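# Lay the towel flat, lengthwise, beside the basket

## Task

Spread the towel out as a single flat layer that lies entirely on the table, with its long edges running straight away from the robot toward the far edge of the table, and with no part of it under or over the basket when viewed from above. The basket must stay upright with all of its base resting on the table. Finally, release the towel and pull both hands away from it.

## Robot and tools

Robot: two arms, left_arm (a left hand) and right_arm (a right hand), each with a five-finger hand. Each base stands slightly off its nominal place: left_arm at (-0.036, +0.361, 0) m, right_arm at (-0.027, -0.320, 0) m, both facing nearly along +x. A camera stand sits behind the arms.

Frames: the scene frame has its origin at table-top height, halfway between the nominal bases. +z is up, +x points out over the table, and left_arm is on the +y side (image left and right do not follow these names). Fixed cameras and the table use the scene frame. Each arm's hand pose, Hand target and wrist-camera pose are reported in that arm's own base frame, and its offsets are applied along its own base axes, turning about its Hand target's position.

Hand point: a point 0.05 m in front of the palm and 0.15 m out from the wrist face. Its +z runs along the straightened fingers, +y comes out of the palm, and +x runs across the palm away from the thumb on the right hand (toward the thumb on the left). Straight fingertips reach about 0.06 to 0.07 m past the point and sit 0.06 m behind it along -y. A bracket on the little-finger side of the wrist can strike things.

A row is 28 numbers, each from -1 to 1, always for both arms even if one stays still. Order: left_arm dx, dy, dz, rx, ry, rz; left hand thumb_turn, thumb_bend, index, middle, ring, little, force_limit, speed; then the same 14 for right_arm. The six pose numbers are an offset, not a pose: they count from that arm's Hand target at the start of the action or move, in that arm's base axes. 1.0 equals 0.6 m for dx, dy, dz and 180 degrees for rx, ry, rz, which form a single rotation vector. Every row of one action counts from the same start; sending the same offset again moves further. Six zeros re-request the current Hand target.

Hand numbers are targets, not offsets: -1 open, +1 closed. thumb_turn -1 puts the thumb beside the palm, +1 opposite the fingers; thumb_bend -1 straight, +1 fully bent; finger values curl toward the palm. force_limit maps -1..+1 to about 0..10 N at the fingertip (0..15 N for both thumb motors). speed rises from near zero at -1 to full at +0.48 and stays full above. There is no 'keep' value: to leave a hand unchanged, resend the last eight numbers actually sent for it; if none yet, send its hand_measured six values plus its hand_force_limit and hand_speed. A thumb-opposed grip closes on things roughly 0.035 to 0.065 m thick. For a soft grip close at speed -0.94 or below. To squeeze more, raise force_limit and send a target more closed than hand_measured; to loosen, send one more open.

Tools:
- execute_actions(actions, cameras): actions is a list of actions; each action is a list of up to 15 rows, one per 1/30 s step; a short action holds its last row. Images come back only for an empty list or when cameras names them (["all"], specific names, or []).
- move(target, speed, blend, blocking, cameras): target is one 28-number row or a list of up to 15 rows, all offsets from the same starting Hand targets. speed in m/s, 0.002 to 4.3 (default 0.25), one value or one per target; turning rate is capped at twice that in rad/s. blend in metres rounds corners (0 = stop at each). Paths run straight, last 0.5 to 10 s, and ignore obstacles. blocking=false returns early while motion continues. The result adds a 'move:' line such as done, off_target, moving, held or fault, plus limits (paced = pose clipped, held = steps withheld).
- wait(seconds 0 to 10, cameras): lets time run with commands held.
- stop(cameras): brakes a running move.
- zoom_image(camera, region [x0, y0, x1, y1] pixels, at most 504 by 504): closer view of a latest image. Cameras: cam_head_left, cam_head_right, cam_high (896x504), cam_left_wrist, cam_right_wrist (672x504).
- show_instructions(): shows reference pages.
- finished_scene(scene): ends the scene for good; use it only when the towel is placed and hands are clear.

Results give end_effector_position (m) and end_effector_quat_wxyz per arm in its base frame, Hand target (the last commanded pose after clipping; next offsets start here), joint positions, velocities and torques, and hand_measured, hand_stopped_by (moving, target, force, stalled, fault) and hand_load_n, each six values in motor order. A grip that slips shows as hand_load_n dropping near 0. Resting 1 to 3 cm (sometimes 5 cm) short, usually low, is normal friction, not contact; send the missing distance as a further offset. Commanded rotation is clipped to 40 degrees from the current orientation per step.

Avoid: dropping the towel or releasing it while moving, fast swings, slamming into the table or basket, knocking the basket over, hard pushes, overloading fingers, the two hands touching or gripping each other, and routing a path near an arm's own base. Nothing may end off the table. Long stretched-out holds or pushing at unreachable poses heat motors; a MOTOR HOT line warns, and overheating drops the arm for a while.

Each tool is called after "Call:" as name(argument=value, ...) on one line, values as JSON.

Reference images:

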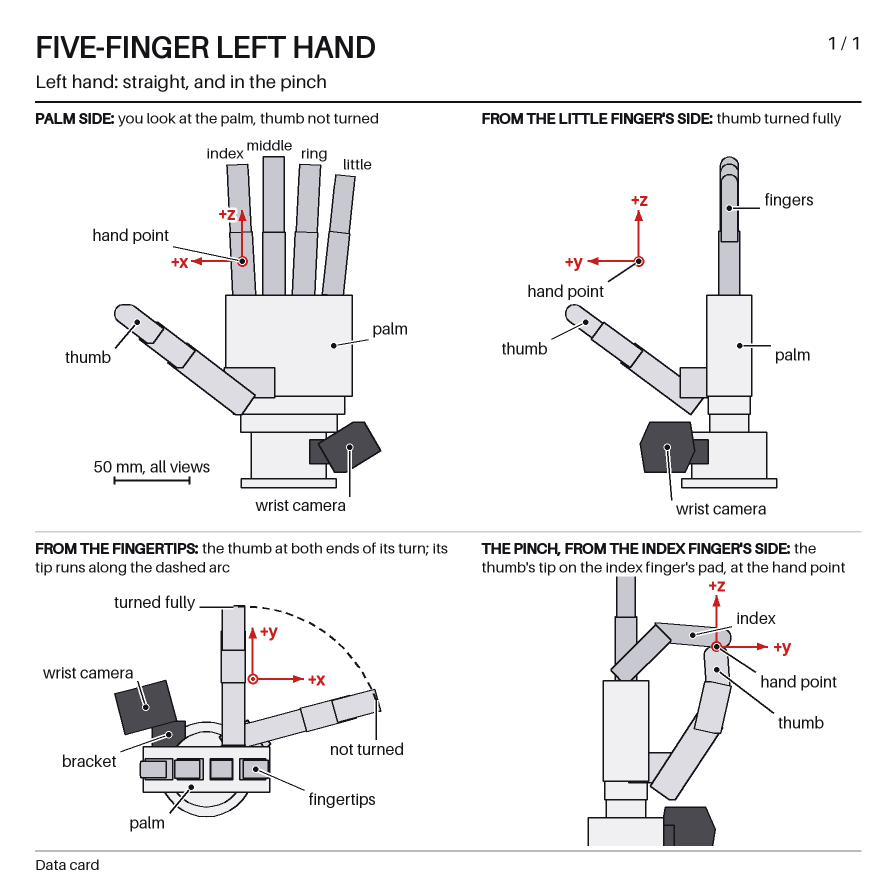

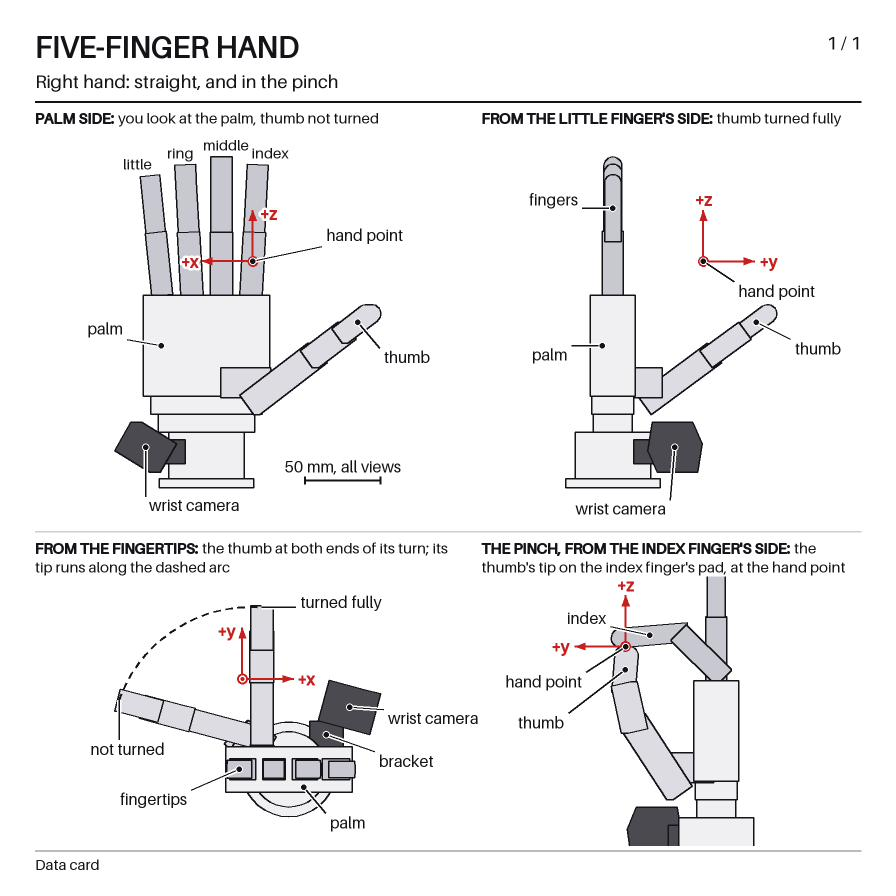

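## Session

Call:
execute_actions(actions=[], cameras=["all"])

Scene clock: 0.00 s.
left_arm: end_effector_position=(+0.4000, -0.6419, +0.1367) hand_measured=(-1.000, -1.000, -1.000, -1.000, -1.000, -1.000) hand_load_n=(+0.0, +0.0, +0.0, +0.0, +0.0, +0.0) hand_stopped_by=(target, target, target, target, target, target) hand_force_limit=0.00 hand_speed=-0.80 end_effector_quat_wxyz=(+0.245, +0.810, -0.354, +0.397) | right_arm: end_effector_position=(+0.1833, +0.0152, +0.2021) hand_measured=(-1.000, -1.000, -1.000, -1.000, -1.000, -1.000) hand_load_n=(+0.0, +0.0, +0.0, +0.0, +0.0, +0.0) hand_stopped_by=(target, target, target, target, target, target) hand_force_limit=0.00 hand_speed=-0.80 end_effector_quat_wxyz=(-0.010, +0.947, -0.320, -0.027)
Joint positions: left_arm=[-0.932 1.868 1.265 0.003 0.028 -1.693] | right_arm=[0.148 1.007 0.958 -1.56 -0.043 -0.773]
Joint velocities: within noise
Joint torques (N m): no reading
Heat: left arm: hottest elbow 38 °C; right arm: hottest elbow 39 °C.
Hand target: left_arm +0.4054, -0.6492, +0.1562; +0.253, +0.802, -0.351, +0.411 | right_arm +0.1902, +0.0162, +0.2096; -0.016, +0.947, -0.319, -0.016

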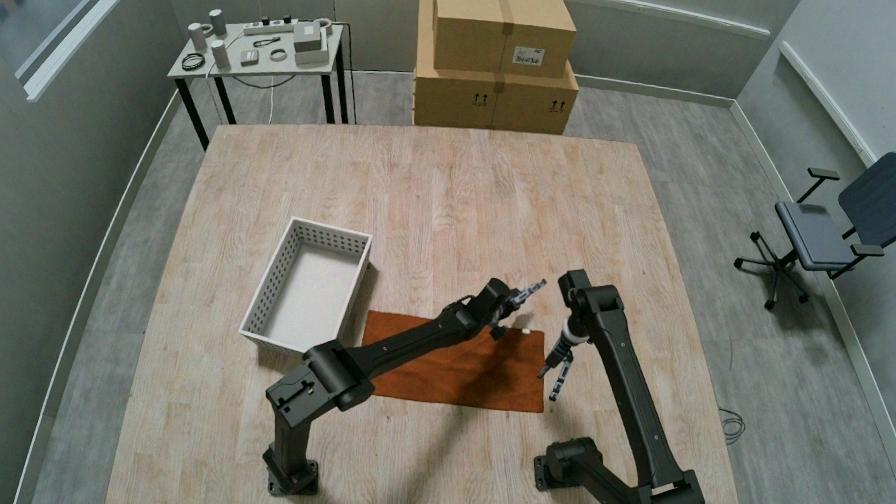

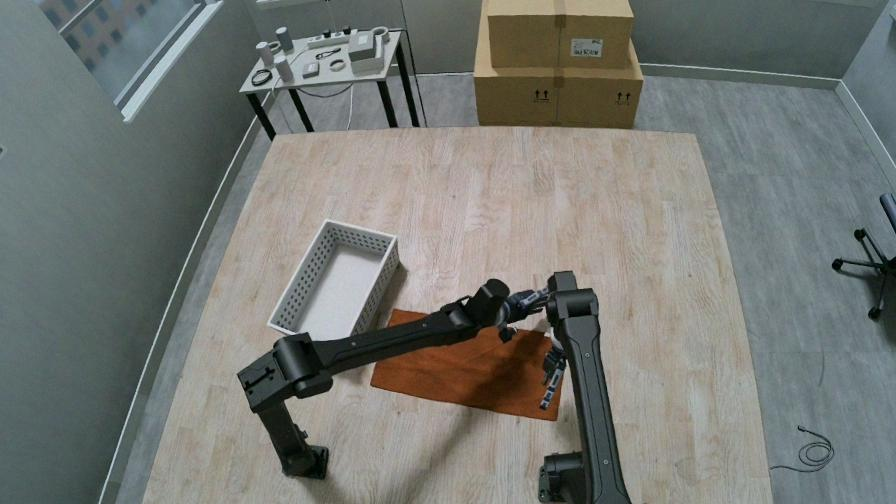

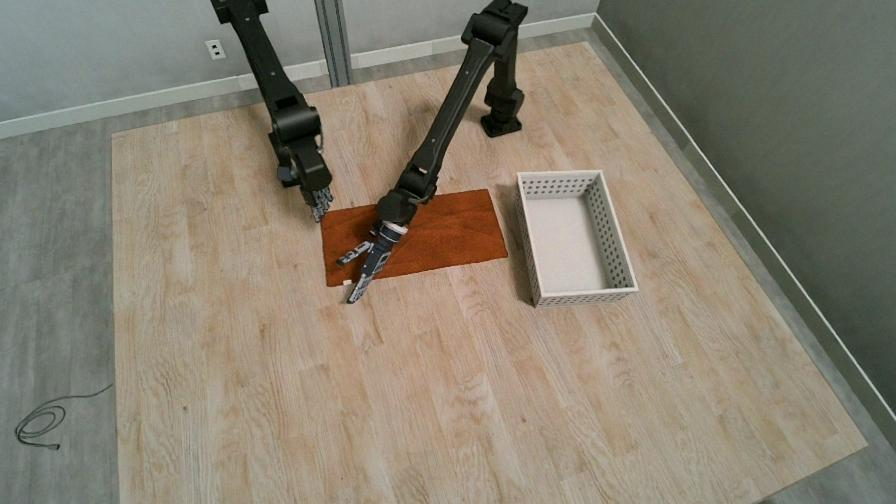

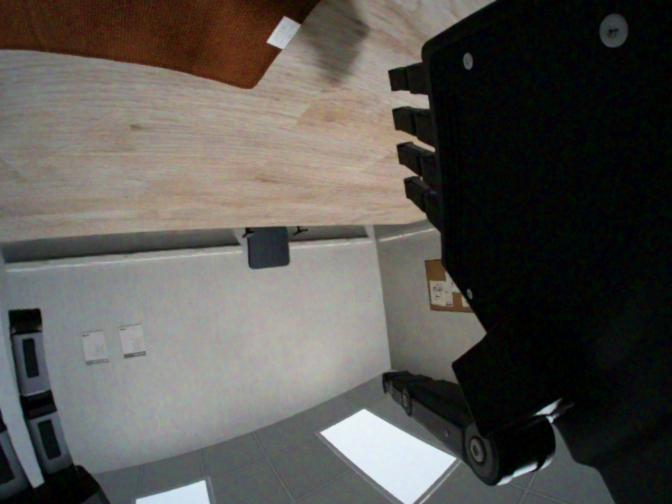

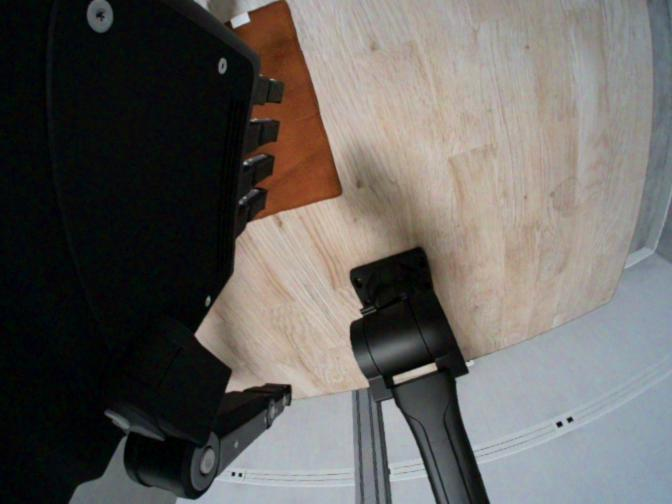

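Call:
move(target=[-0.2357, 0.652, 0.106, 0.319, 0.076, -0.217, -1, -1, -1, -1, -1, -1, 0.0, -0.8, 0, 0, 0, 0, 0, 0, -1, -1, -1, -1, -1, -1, 0.0, -0.8], speed=0.25, cameras=["all"])

Scene clock: 211.37 s.
left_arm: end_effector_position=(+0.2484, -0.2516, +0.1942) hand_measured=(-1.000, -1.000, -1.000, -1.000, -1.000, -1.000) hand_load_n=(+0.0, +0.0, +0.0, +0.0, +0.0, +0.0) hand_stopped_by=(target, target, target, target, target, target) hand_force_limit=0.00 hand_speed=-0.80 end_effector_quat_wxyz=(+0.005, +0.708, -0.706, -0.033) | right_arm: end_effector_position=(+0.1833, +0.0152, +0.2021) hand_measured=(-1.000, -1.000, -1.000, -1.000, -1.000, -1.000) hand_load_n=(+0.0, +0.0, +0.0, +0.0, +0.0, +0.0) hand_stopped_by=(target, target, target, target, target, target) hand_force_limit=0.00 hand_speed=-0.80 end_effector_quat_wxyz=(-0.010, +0.947, -0.320, -0.027)
Joint positions: left_arm=[-0.62 1.386 1.24 -1.491 -0.001 -0.623] | right_arm=[0.148 1.007 0.958 -1.56 -0.043 -0.773]
Joint torques (N m): left_arm=[-0.44 -7.65 10.93 -0.34 -0.02 -0.01] | right_arm=[0.21 -3.49 10.04 0.39 0.12 -0.07]
Heat: left arm: hottest elbow 42 °C; right arm: hottest elbow 52 °C.
Hand target: left_arm +0.2639, -0.2579, +0.2198; +0.000, +0.707, -0.707, -0.001 | right_arm +0.1902, +0.0162, +0.2096; -0.016, +0.947, -0.319, -0.016
Off the commanded pose: left_arm 0.031 m, 4 deg | right_arm 0.010 m, 1 deg.
move: off_target (left_arm)
camera_calibration:
cam_left_wrist: T_world_to_cam=[[0.964863, -0.262076, -0.0188552, -0.302673], [-0.218147, -0.838998, 0.498491, -0.254231], [-0.146462, -0.476863, -0.86669, 0.200159], [0, 0, 0, 1]] pos_world=[0.265894, -0.197175, 0.294501]

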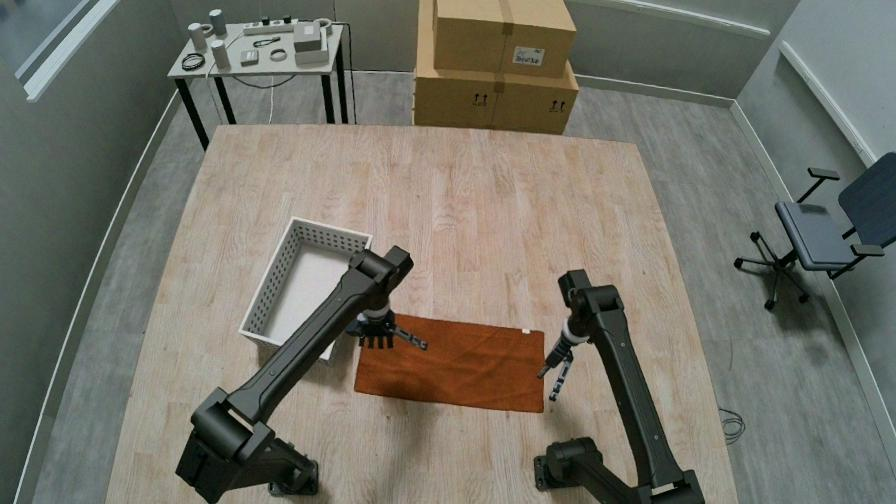

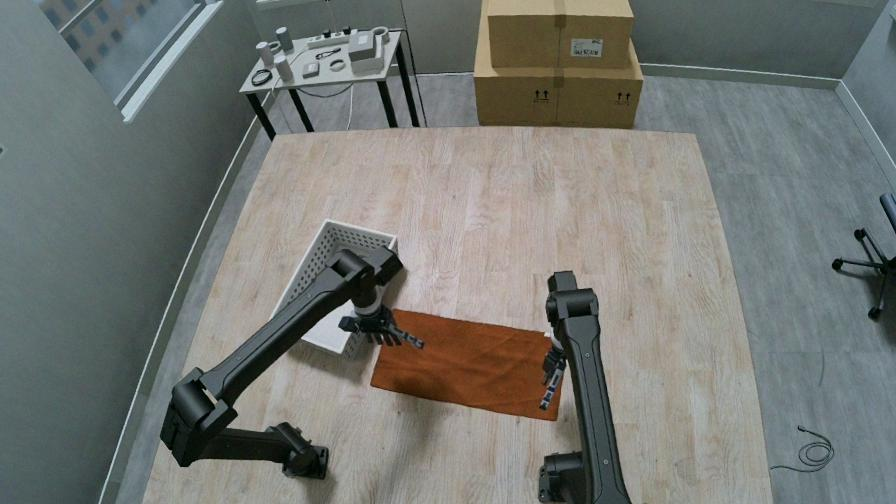

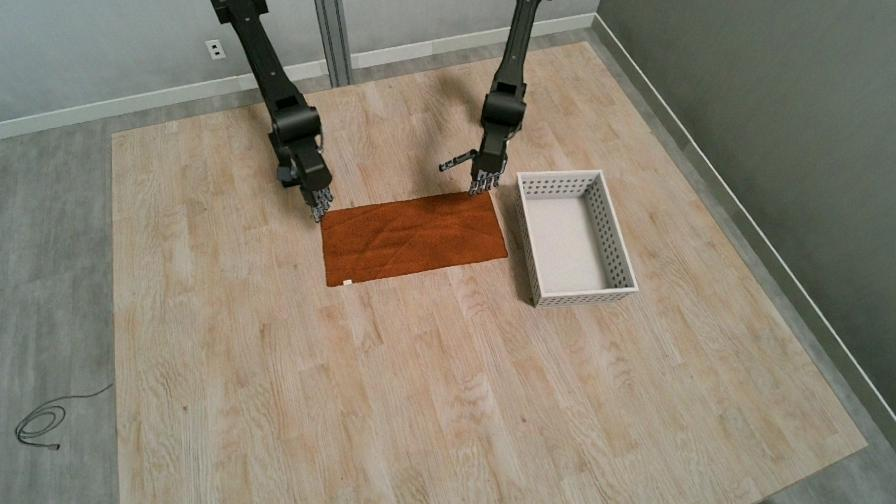

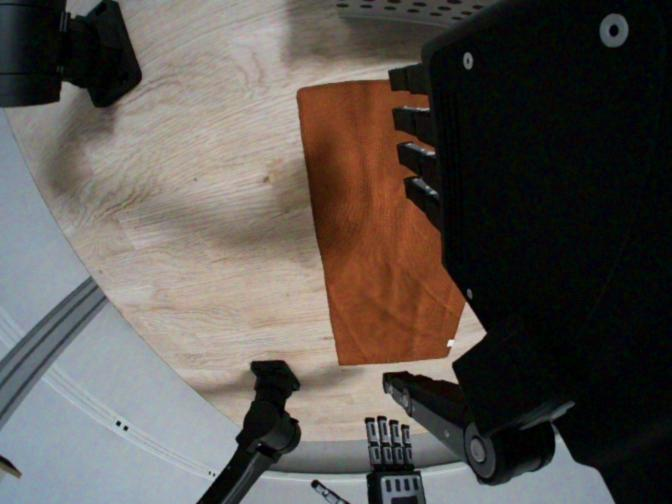

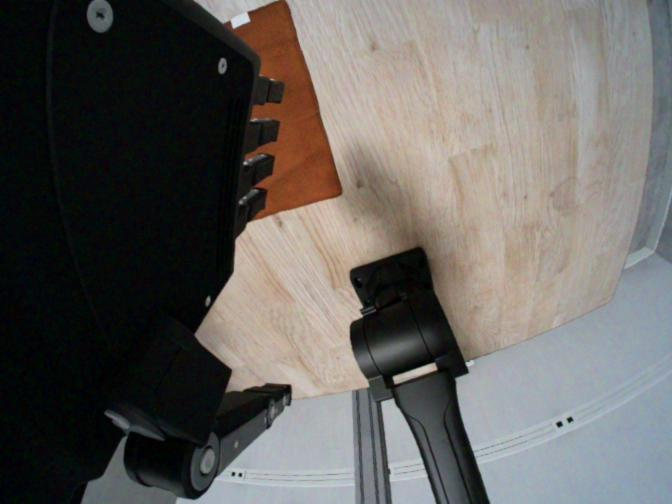

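Call:
move(target=[0.02, -0.011, -0.17, 0, 0, 0, -1, -1, -1, -1, -1, -1, 0.0, -0.8, 0.037, 0.105, -0.18, 0, 0, 0, -1, -1, -1, -1, -1, -1, 0.0, -0.8], speed=0.2, cameras=["cam_head_left", "cam_head_right", "cam_high"])

Scene clock: 245.37 s.
left_arm: end_effector_position=(+0.2718, -0.2670, +0.1186) hand_measured=(-1.000, -1.000, -1.000, -1.000, -1.000, -1.000) hand_load_n=(+0.0, +0.0, +0.0, +0.0, +0.0, +0.0) hand_stopped_by=(target, target, target, target, target, target) hand_force_limit=0.00 hand_speed=-0.80 end_effector_quat_wxyz=(+0.001, +0.708, -0.707, -0.006) | right_arm: end_effector_position=(+0.2097, +0.0760, +0.1020) hand_measured=(-1.000, -1.000, -1.000, -1.000, -1.000, -1.000) hand_load_n=(+0.0, +0.0, +0.0, +0.0, +0.0, +0.0) hand_stopped_by=(target, target, target, target, target, target) hand_force_limit=0.00 hand_speed=-0.80 end_effector_quat_wxyz=(-0.014, +0.948, -0.318, -0.019)
Joint positions: left_arm=[-0.618 1.468 1.127 -1.241 -0.001 -0.619] | right_arm=[0.343 1.17 0.806 -1.218 -0.045 -0.581]
Joint torques (N m): left_arm=[-0.21 -7.47 6.3 0.51 0.01 -0.01] | right_arm=[0.73 -4.72 8.08 0.75 0.12 0]
Heat: left arm: hottest elbow 46 °C; right arm: hottest elbow 52 °C.
Hand target: left_arm +0.2760, -0.2646, +0.1179; +0.000, +0.707, -0.707, -0.001 | right_arm +0.2125, +0.0792, +0.1016; -0.016, +0.947, -0.320, -0.015
Off the commanded pose: left_arm 0.005 m, 1 deg | right_arm 0.004 m, 0 deg.
move: done
Images, in order (width x height): cam_head_left 896x504, cam_head_right 896x504, cam_high 896x504.

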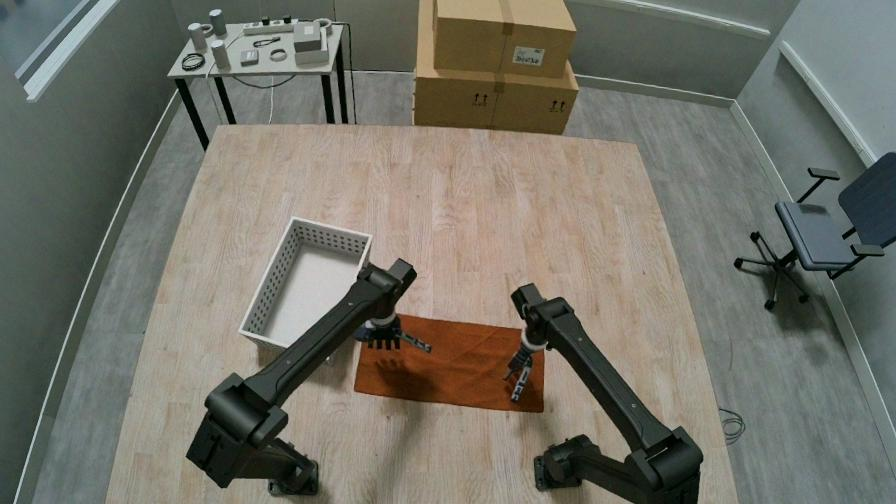

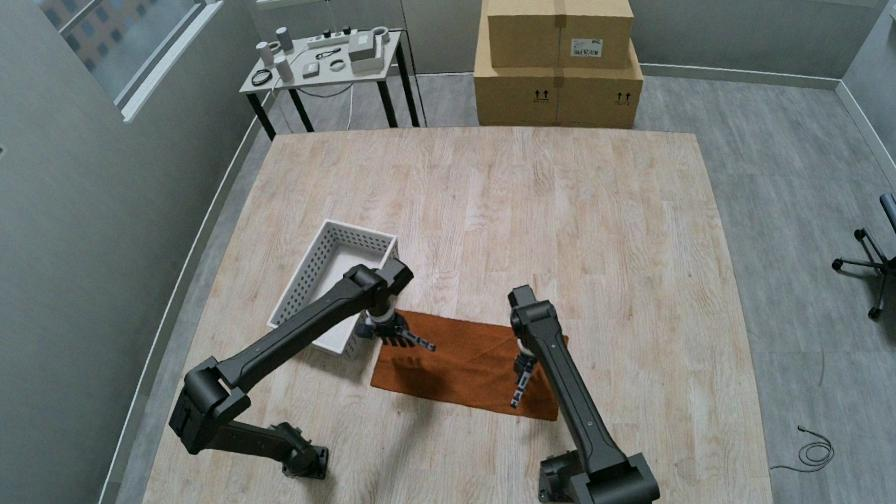

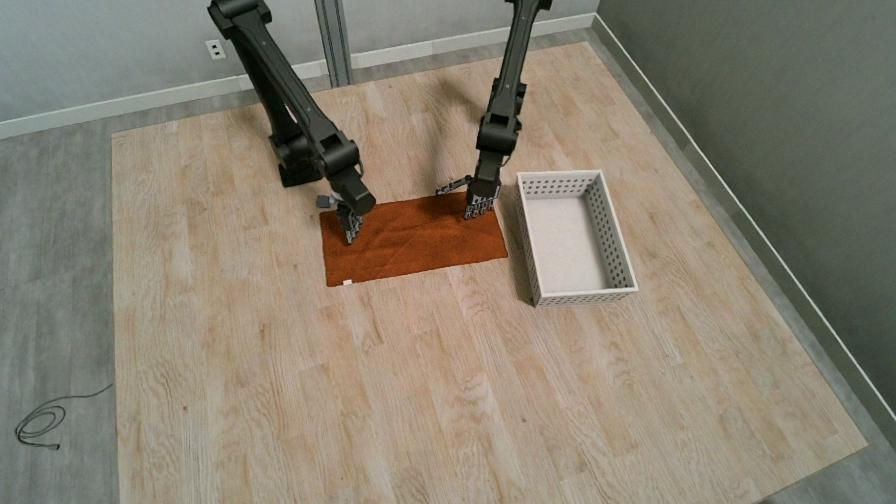

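Call:
move(target=[[0.0, 0.0, -0.0667, 0, 0, 0, -1, -1, -1, -1, -1, -1, 0.0, -0.8, 0.0, 0.0, -0.0417, 0, 0, 0, -1, -1, -1, -1, -1, -1, 0.0, -0.8], [0.0, 0.0, -0.1, 0, 0, 0, -1, -1, -1, -1, -1, -1, 0.0, -0.8, 0.0, 0.0, -0.075, 0, 0, 0, -1, -1, -1, -1, -1, -1, 0.0, -0.8]], speed=0.05, cameras=["cam_head_left", "cam_head_right", "cam_high"])

Scene clock: 259.50 s.
left_arm: end_effector_position=(+0.2752, -0.2694, +0.0744) hand_measured=(-1.000, -1.000, -1.000, -1.000, -1.000, -1.000) hand_load_n=(+0.0, +0.0, +0.0, -2.0, +0.0, +0.0) hand_stopped_by=(target, target, target, target, target, target) hand_force_limit=0.00 hand_speed=-0.80 end_effector_quat_wxyz=(-0.002, +0.707, -0.707, +0.007) | right_arm: end_effector_position=(+0.2134, +0.0774, +0.0714) hand_measured=(-1.000, -1.000, -1.000, -1.000, -1.000, -1.000) hand_load_n=(+0.0, +0.0, +0.0, -4.5, +0.0, +0.0) hand_stopped_by=(target, target, target, target, target, target) hand_force_limit=0.00 hand_speed=-0.80 end_effector_quat_wxyz=(-0.021, +0.948, -0.318, -0.010)
Joint positions: left_arm=[-0.618 1.508 1.047 -1.097 -0.001 -0.617] | right_arm=[0.343 1.201 0.746 -1.106 -0.045 -0.58]
Joint torques (N m): left_arm=[0.03 -6.01 4.79 1.28 0.02 -0.04] | right_arm=[0.67 -2.96 6.16 1.8 0.14 0.01]
Heat: left arm: hottest elbow 45 °C; right arm: hottest elbow 50 °C.
Hand target: left_arm +0.2760, -0.2646, +0.0579; +0.000, +0.707, -0.707, -0.001 | right_arm +0.2125, +0.0791, +0.0567; -0.016, +0.947, -0.320, -0.015
Off the commanded pose: left_arm 0.017 m, 1 deg | right_arm 0.015 m, 1 deg.
move: off_target (left_arm, right_arm)
Images, in order (width x height): cam_head_left 896x504, cam_head_right 896x504, cam_high 896x504.

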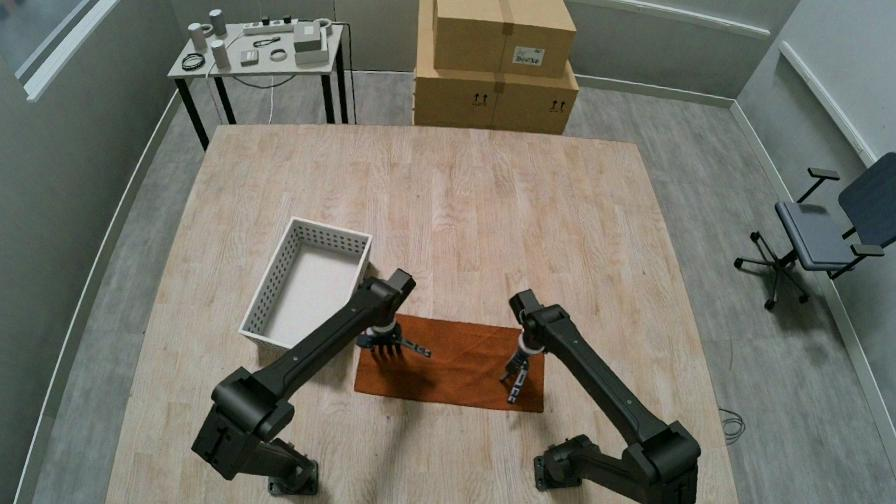

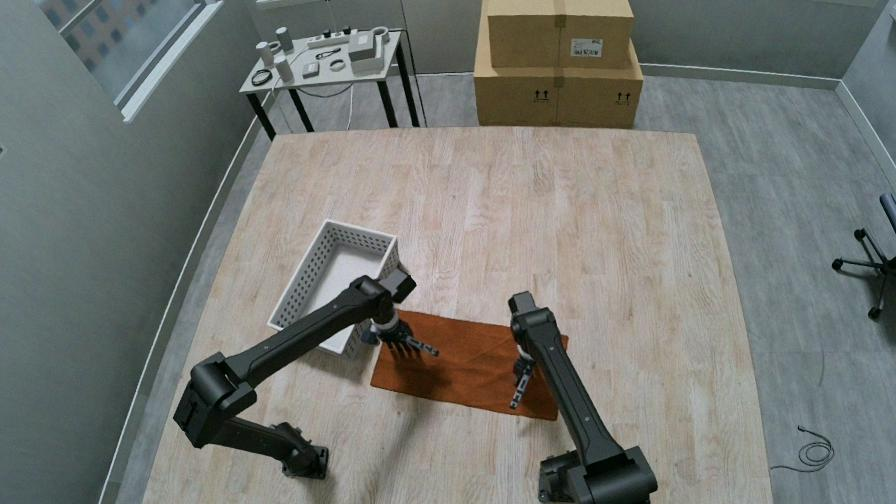

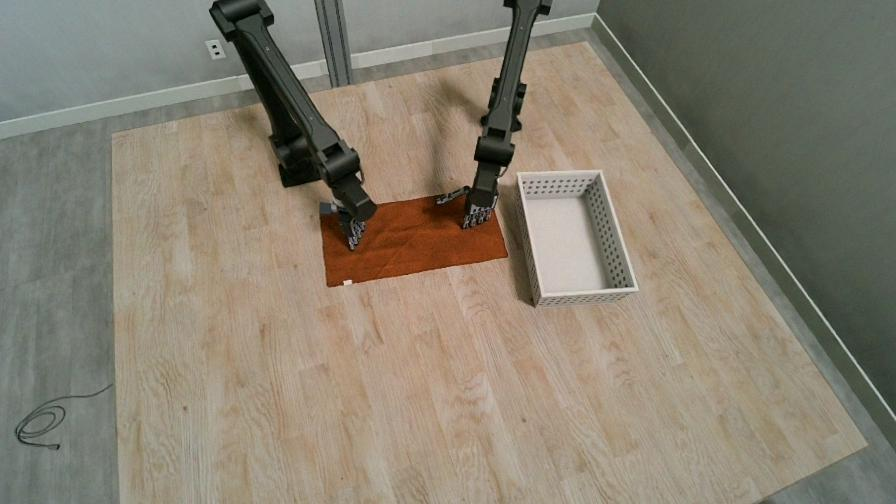

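Call:
move(target=[[0.14, -0.0192, 0.0, 0, 0, -0.1156, -1, -1, -1, -1, -1, -1, 0.0, -0.8, -0.0562, 0.0682, 0.0, 0, 0, -0.1156, -1, -1, -1, -1, -1, -1, 0.0, -0.8], [0.2733, -0.0622, 0.0, 0, 0, -0.2311, -1, -1, -1, -1, -1, -1, 0.0, -0.8, -0.0802, 0.1733, 0.0, 0, 0, -0.2311, -1, -1, -1, -1, -1, -1, 0.0, -0.8]], speed=0.08, blend=0.02, cameras=["cam_head_left", "cam_head_right", "cam_high"])

Scene clock: 303.87 s.
left_arm: end_effector_position=(+0.4255, -0.2992, +0.0759) hand_measured=(-1.000, -1.000, -1.000, -1.000, -1.000, -1.000) hand_load_n=(+0.0, +0.0, +0.0, -3.5, +0.0, +0.0) hand_stopped_by=(target, target, target, target, target, target) hand_force_limit=0.00 hand_speed=-0.80 end_effector_quat_wxyz=(+0.003, -0.411, +0.912, -0.005) | right_arm: end_effector_position=(+0.1780, +0.1809, +0.0691) hand_measured=(-1.000, -1.000, -1.000, -1.000, -1.000, -1.000) hand_load_n=(-0.5, +0.0, +0.0, +0.0, +0.0, +0.5) hand_stopped_by=(target, target, target, target, target, target) hand_force_limit=0.00 hand_speed=-0.80 end_effector_quat_wxyz=(-0.033, +0.768, -0.639, +0.004)
Joint positions: left_arm=[-0.571 1.926 1.615 -1.248 0.001 0.154] | right_arm=[0.581 1.151 0.704 -1.058 -0.011 0.399]
Joint torques (N m): left_arm=[-0.32 -9.05 9.02 0.46 -0.12 -0.04] | right_arm=[1.9 -3.43 5.65 1.05 -0.47 -0.04]
Heat: left arm: hottest elbow 42 °C; right arm: hottest elbow 47 °C.
Hand target: left_arm +0.4401, -0.3018, +0.0580; +0.000, -0.410, +0.912, +0.001 | right_arm +0.1644, +0.1832, +0.0567; -0.021, +0.772, -0.635, -0.009
Off the commanded pose: left_arm 0.023 m, 1 deg | right_arm 0.019 m, 2 deg.
move: off_target (left_arm, right_arm)
Images, in order (width x height): cam_head_left 896x504, cam_head_right 896x504, cam_high 896x504.

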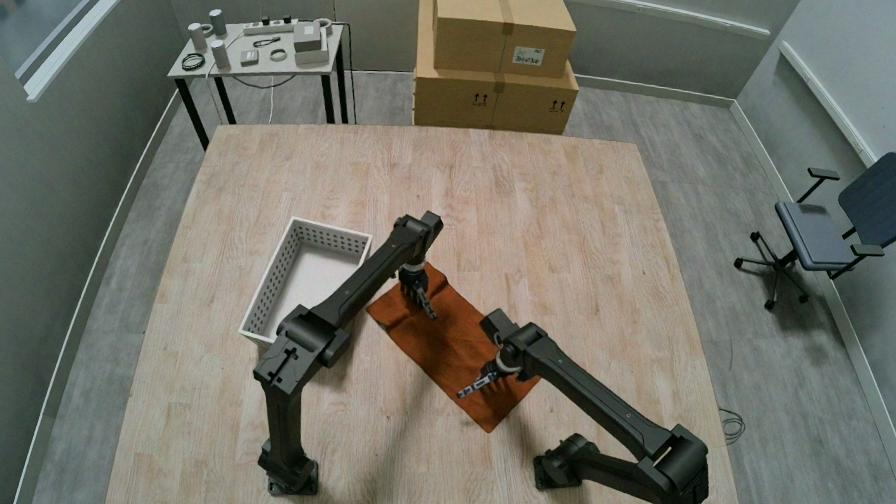

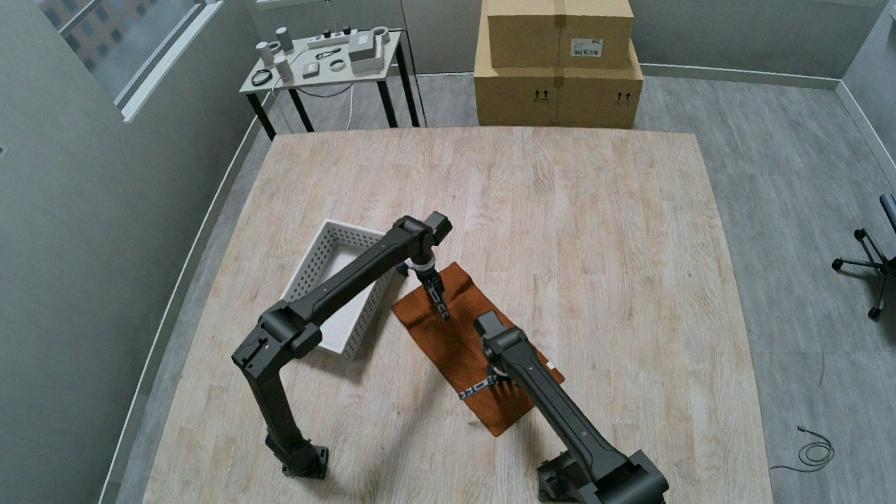

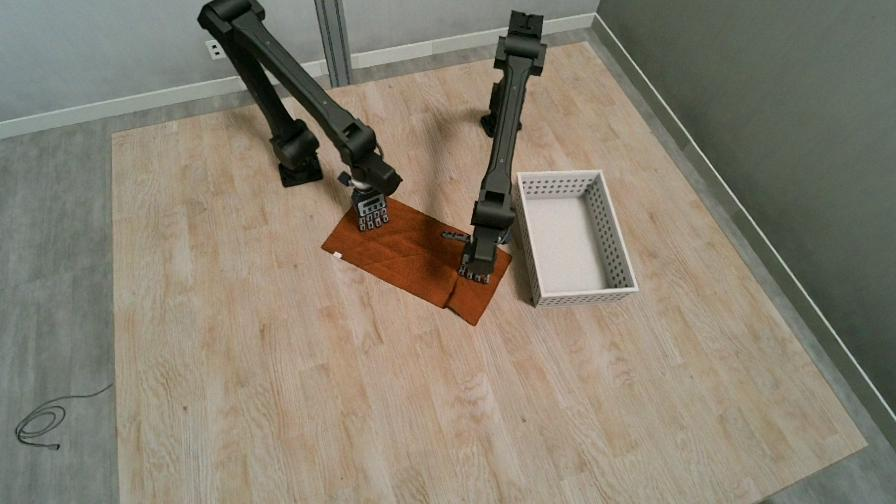

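Call:
move(target=[[0.1148, -0.0697, 0.0, 0, 0, -0.1156, -1, -1, -1, -1, -1, -1, 0.0, -0.8, 0.0, 0.1245, 0.0, 0, 0, -0.1156, -1, -1, -1, -1, -1, -1, 0.0, -0.8], [0.2032, -0.1558, 0.0, 0, 0, -0.2311, -1, -1, -1, -1, -1, -1, 0.0, -0.8, 0.0527, 0.2545, 0.0, 0, 0, -0.2311, -1, -1, -1, -1, -1, -1, 0.0, -0.8], [0.253, -0.1558, 0.0, 0, 0, -0.2311, -1, -1, -1, -1, -1, -1, 0.0, -0.8, 0.0527, 0.2545, 0.0, 0, 0, -0.2311, -1, -1, -1, -1, -1, -1, 0.0, -0.8]], speed=0.08, blend=0.02, cameras=["cam_head_left", "cam_head_right", "cam_high"])

Scene clock: 327.27 s.
left_arm: end_effector_position=(+0.5782, -0.3986, +0.0768) hand_measured=(-1.000, -1.000, -1.000, -1.000, -1.000, -1.000) hand_load_n=(+0.0, +0.0, +0.0, -3.5, +0.0, +0.0) hand_stopped_by=(target, target, target, target, target, target) hand_force_limit=0.00 hand_speed=-0.80 end_effector_quat_wxyz=(+0.016, -0.057, +0.998, -0.020) | right_arm: end_effector_position=(+0.2067, +0.3270, +0.0714) hand_measured=(-1.000, -1.000, -1.000, -1.000, -1.000, -1.000) hand_load_n=(-0.5, +0.0, +0.0, +1.0, +0.0, +0.0) hand_stopped_by=(target, target, target, target, target, target) hand_force_limit=0.00 hand_speed=-0.80 end_effector_quat_wxyz=(+0.044, -0.488, +0.872, -0.004)
Joint positions: left_arm=[-0.633 2.565 2.744 -1.7 0.011 0.823] | right_arm=[0.86 1.34 0.863 -1.014 0.037 1.408]
Joint torques (N m): left_arm=[-0.03 -14.92 10.71 0.12 -0.55 -0.05] | right_arm=[2.2 -3.66 7.86 0.83 -0.64 0]
Heat: left arm: hottest elbow 43 °C; right arm: hottest elbow 46 °C.
Hand target: left_arm +0.5918, -0.3953, +0.0579; +0.001, -0.059, +0.998, +0.000 | right_arm +0.1960, +0.3359, +0.0567; +0.022, -0.496, +0.868, +0.001
Off the commanded pose: left_arm 0.023 m, 3 deg | right_arm 0.020 m, 3 deg.
joint sent to its limit (left arm) — joint 4 (wrist pitch), lower limit. The joint targets are off in orientation, not in position.
move: off_target (left_arm, right_arm); blend cut to 0.0149 m at target 2
Images, in order (width x height): cam_head_left 896x504, cam_head_right 896x504, cam_high 896x504.

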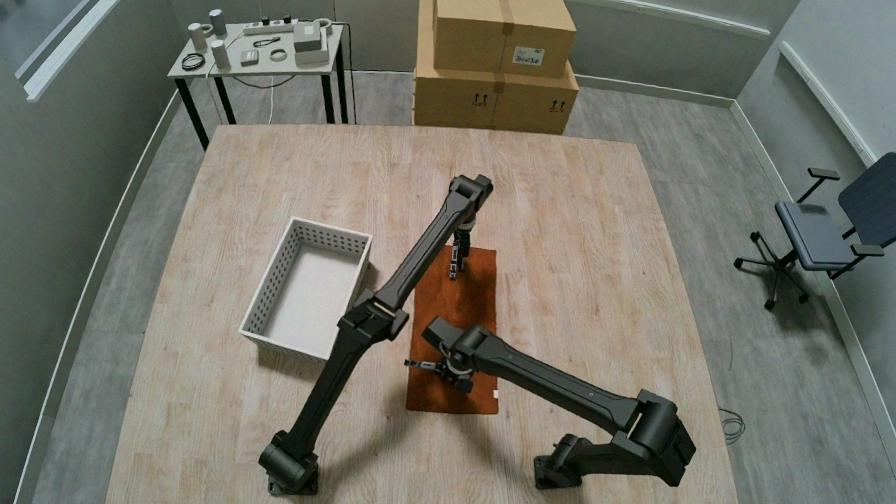

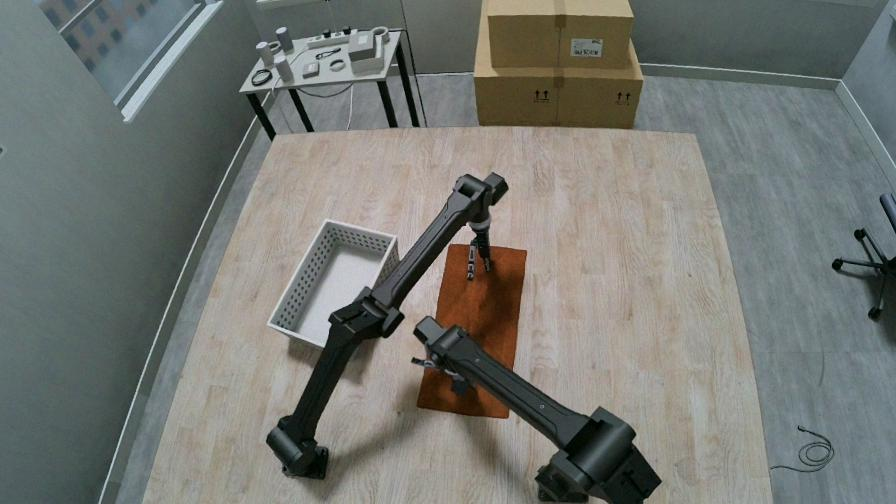

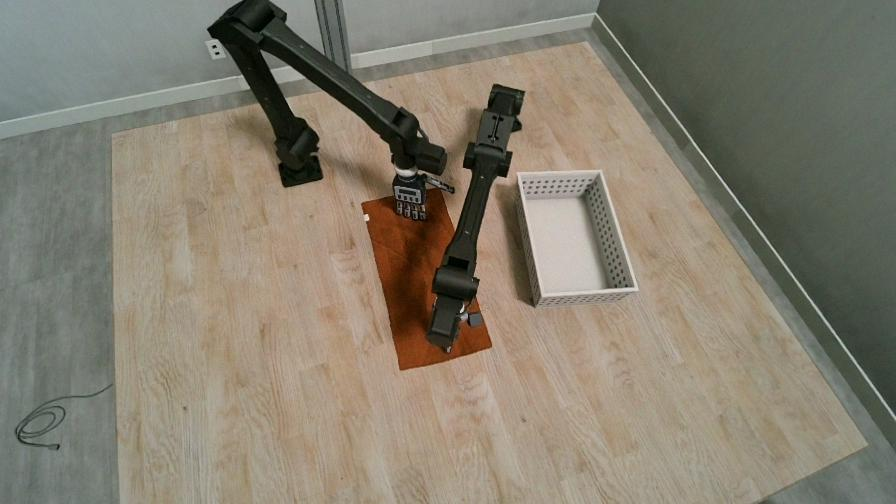

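Call:
move(target=[[0.0, 0.025, 0.0, 0, 0, 0.02, -1, -1, -1, -1, -1, -1, 0.0, -0.8, 0.0, -0.042, 0.0, 0, 0, 0.02, -1, -1, -1, -1, -1, -1, 0.0, -0.8]], speed=0.05, cameras=["cam_head_left", "cam_head_right", "cam_high"])

Scene clock: 389.43 s.
left_arm: end_effector_position=(+0.5775, -0.3993, +0.0768) hand_measured=(-1.000, -1.000, -1.000, -1.000, -1.000, -1.000) hand_load_n=(+0.0, +0.0, +0.0, -3.0, +0.0, +0.0) hand_stopped_by=(target, target, target, target, target, target) hand_force_limit=0.00 hand_speed=-0.80 end_effector_quat_wxyz=(+0.016, -0.066, +0.997, -0.021) | right_arm: end_effector_position=(+0.2070, +0.3217, +0.0721) hand_measured=(-1.000, -1.000, -1.000, -1.000, -1.000, -1.000) hand_load_n=(+0.0, +0.0, +0.5, +0.5, +0.0, +0.0) hand_stopped_by=(target, target, target, target, target, target) hand_force_limit=0.00 hand_speed=-0.80 end_effector_quat_wxyz=(+0.046, -0.519, +0.854, +0.003)
Joint positions: left_arm=[-0.633 2.565 2.744 -1.699 0.011 0.805] | right_arm=[0.837 1.336 0.859 -1.004 0.021 1.315]
Joint torques (N m): left_arm=[1.61 -16.21 7.92 0.13 -0.58 -0.27] | right_arm=[-0.15 -6.01 5.45 0.49 -0.28 -0.15]
Heat: left arm: hottest elbow 47 °C; right arm: hottest elbow 47 °C.
Hand target: left_arm +0.5917, -0.3805, +0.0579; +0.001, -0.090, +0.996, +0.001 | right_arm +0.1960, +0.3107, +0.0567; +0.022, -0.523, +0.852, +0.002
Off the commanded pose: left_arm 0.030 m, 4 deg | right_arm 0.022 m, 3 deg.
joint sent to its limit (left arm) — joint 4 (wrist pitch), lower limit. The joint targets still meet the commanded pose.
move: off_target (left_arm, right_arm)
Images, in order (width x height): cam_head_left 896x504, cam_head_right 896x504, cam_high 896x504.

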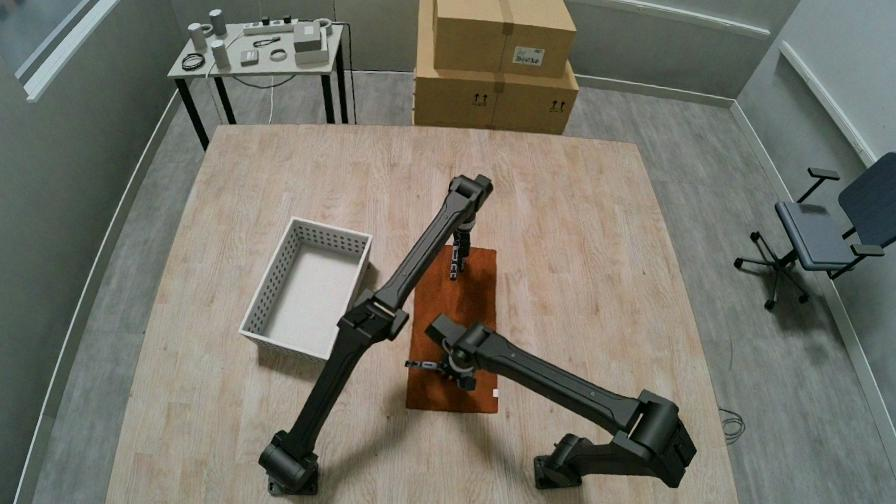

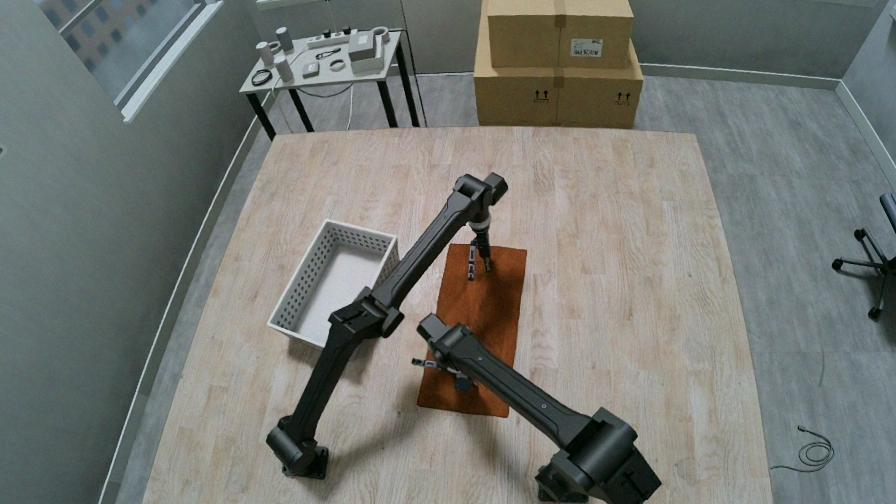

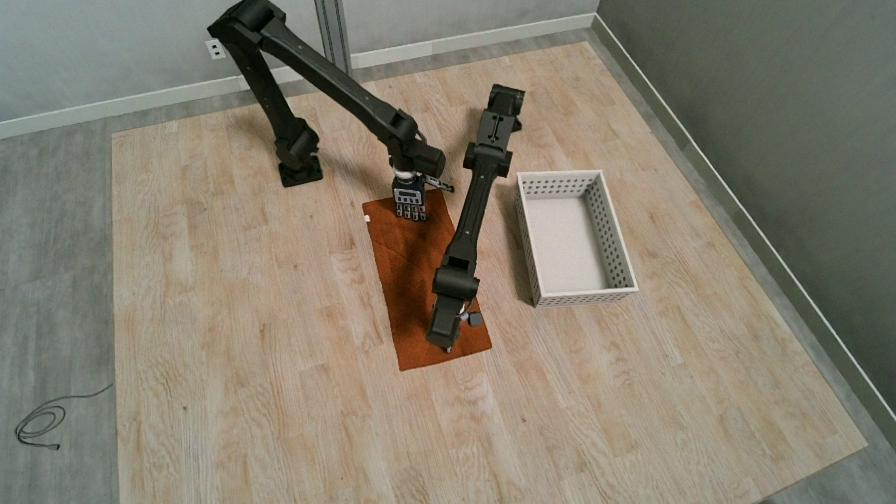

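Call:
move(target=[[-0.0237, -0.0313, 0.02, 0, 0, 0.0, -1, -1, -1, -1, -1, -1, 0.0, -0.8, 0.0183, 0.0183, 0.02, 0, 0, 0.0, -1, -1, -1, -1, -1, -1, 0.0, -0.8], [-0.0237, -0.0313, 0.25, 0, 0, 0.0, -1, -1, -1, -1, -1, -1, 0.0, -0.8, 0.0183, 0.0183, 0.25, 0, 0, 0.0, -1, -1, -1, -1, -1, -1, 0.0, -0.8]], speed=0.1, cameras=["cam_head_left", "cam_head_right", "cam_high"])

Scene clock: 405.83 s.
left_arm: end_effector_position=(+0.5774, -0.3979, +0.1875) hand_measured=(-1.000, -1.000, -1.000, -1.000, -1.000, -1.000) hand_load_n=(+0.0, -0.5, +0.0, +0.0, +0.0, +0.0) hand_stopped_by=(target, target, target, target, target, target) hand_force_limit=0.00 hand_speed=-0.80 end_effector_quat_wxyz=(+0.082, -0.081, +0.991, -0.067) | right_arm: end_effector_position=(+0.1991, +0.3136, +0.1856) hand_measured=(-1.000, -1.000, -1.000, -1.000, -1.000, -1.000) hand_load_n=(+0.0, +0.0, +0.0, +0.0, +0.0, +0.0) hand_stopped_by=(target, target, target, target, target, target) hand_force_limit=0.00 hand_speed=-0.80 end_effector_quat_wxyz=(+0.000, -0.520, +0.854, -0.006)
Joint positions: left_arm=[-0.633 2.403 2.744 -1.699 -0.007 0.775] | right_arm=[0.834 1.271 1.119 -1.421 0.012 1.31]
Joint torques (N m): left_arm=[-1.08 -19.08 7.94 0.44 -0.13 -0.16] | right_arm=[0.03 -7.59 11.51 0.2 0.06 -0.16]
Heat: left arm: hottest elbow 46 °C; right arm: hottest elbow 47 °C.
Hand target: left_arm +0.5776, -0.3992, +0.2078; +0.001, -0.090, +0.996, +0.001 | right_arm +0.2069, +0.3218, +0.2068; +0.022, -0.523, +0.852, +0.002
Off the commanded pose: left_arm 0.020 m, 12 deg | right_arm 0.024 m, 3 deg.
joint sent to its limit (left arm) — joint 4 (wrist pitch), lower limit. The joint targets are off in orientation, not in position.
move: off_target (left_arm, right_arm)
Images, in order (width x height): cam_head_left 896x504, cam_head_right 896x504, cam_high 896x504.

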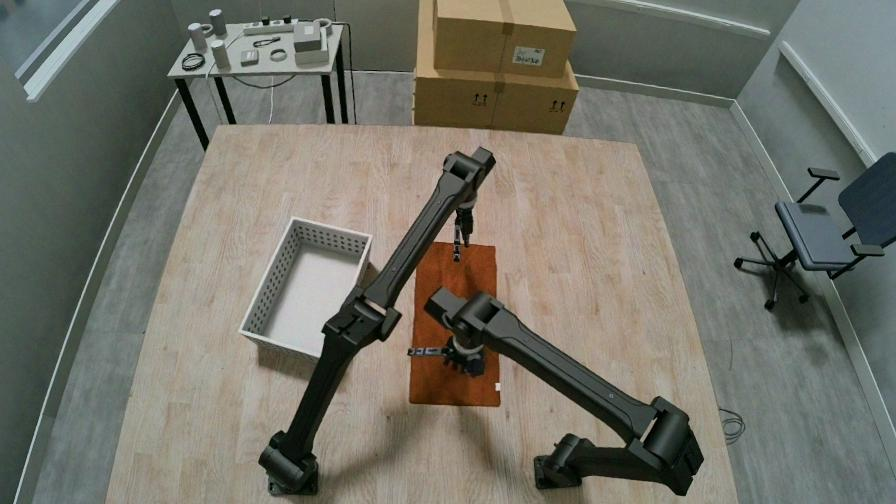

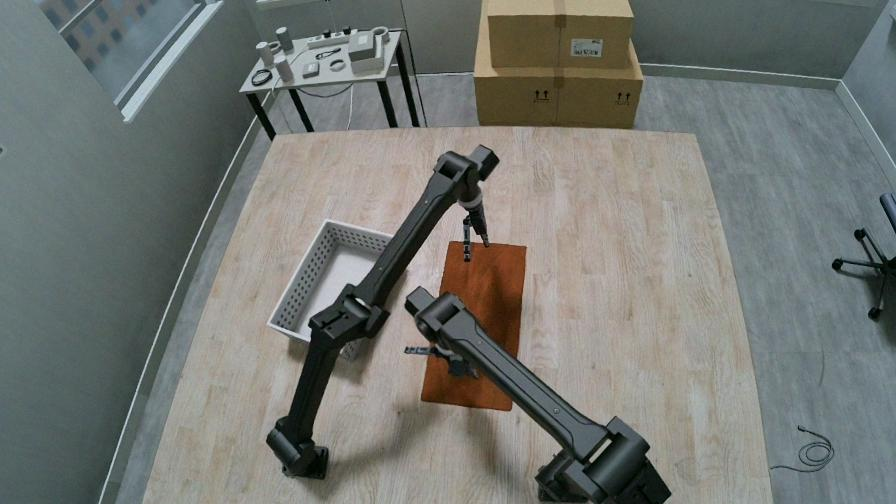

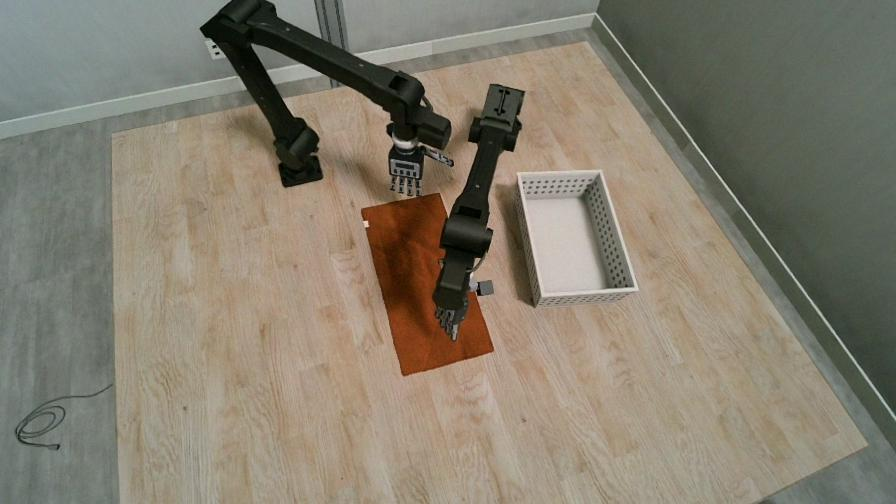

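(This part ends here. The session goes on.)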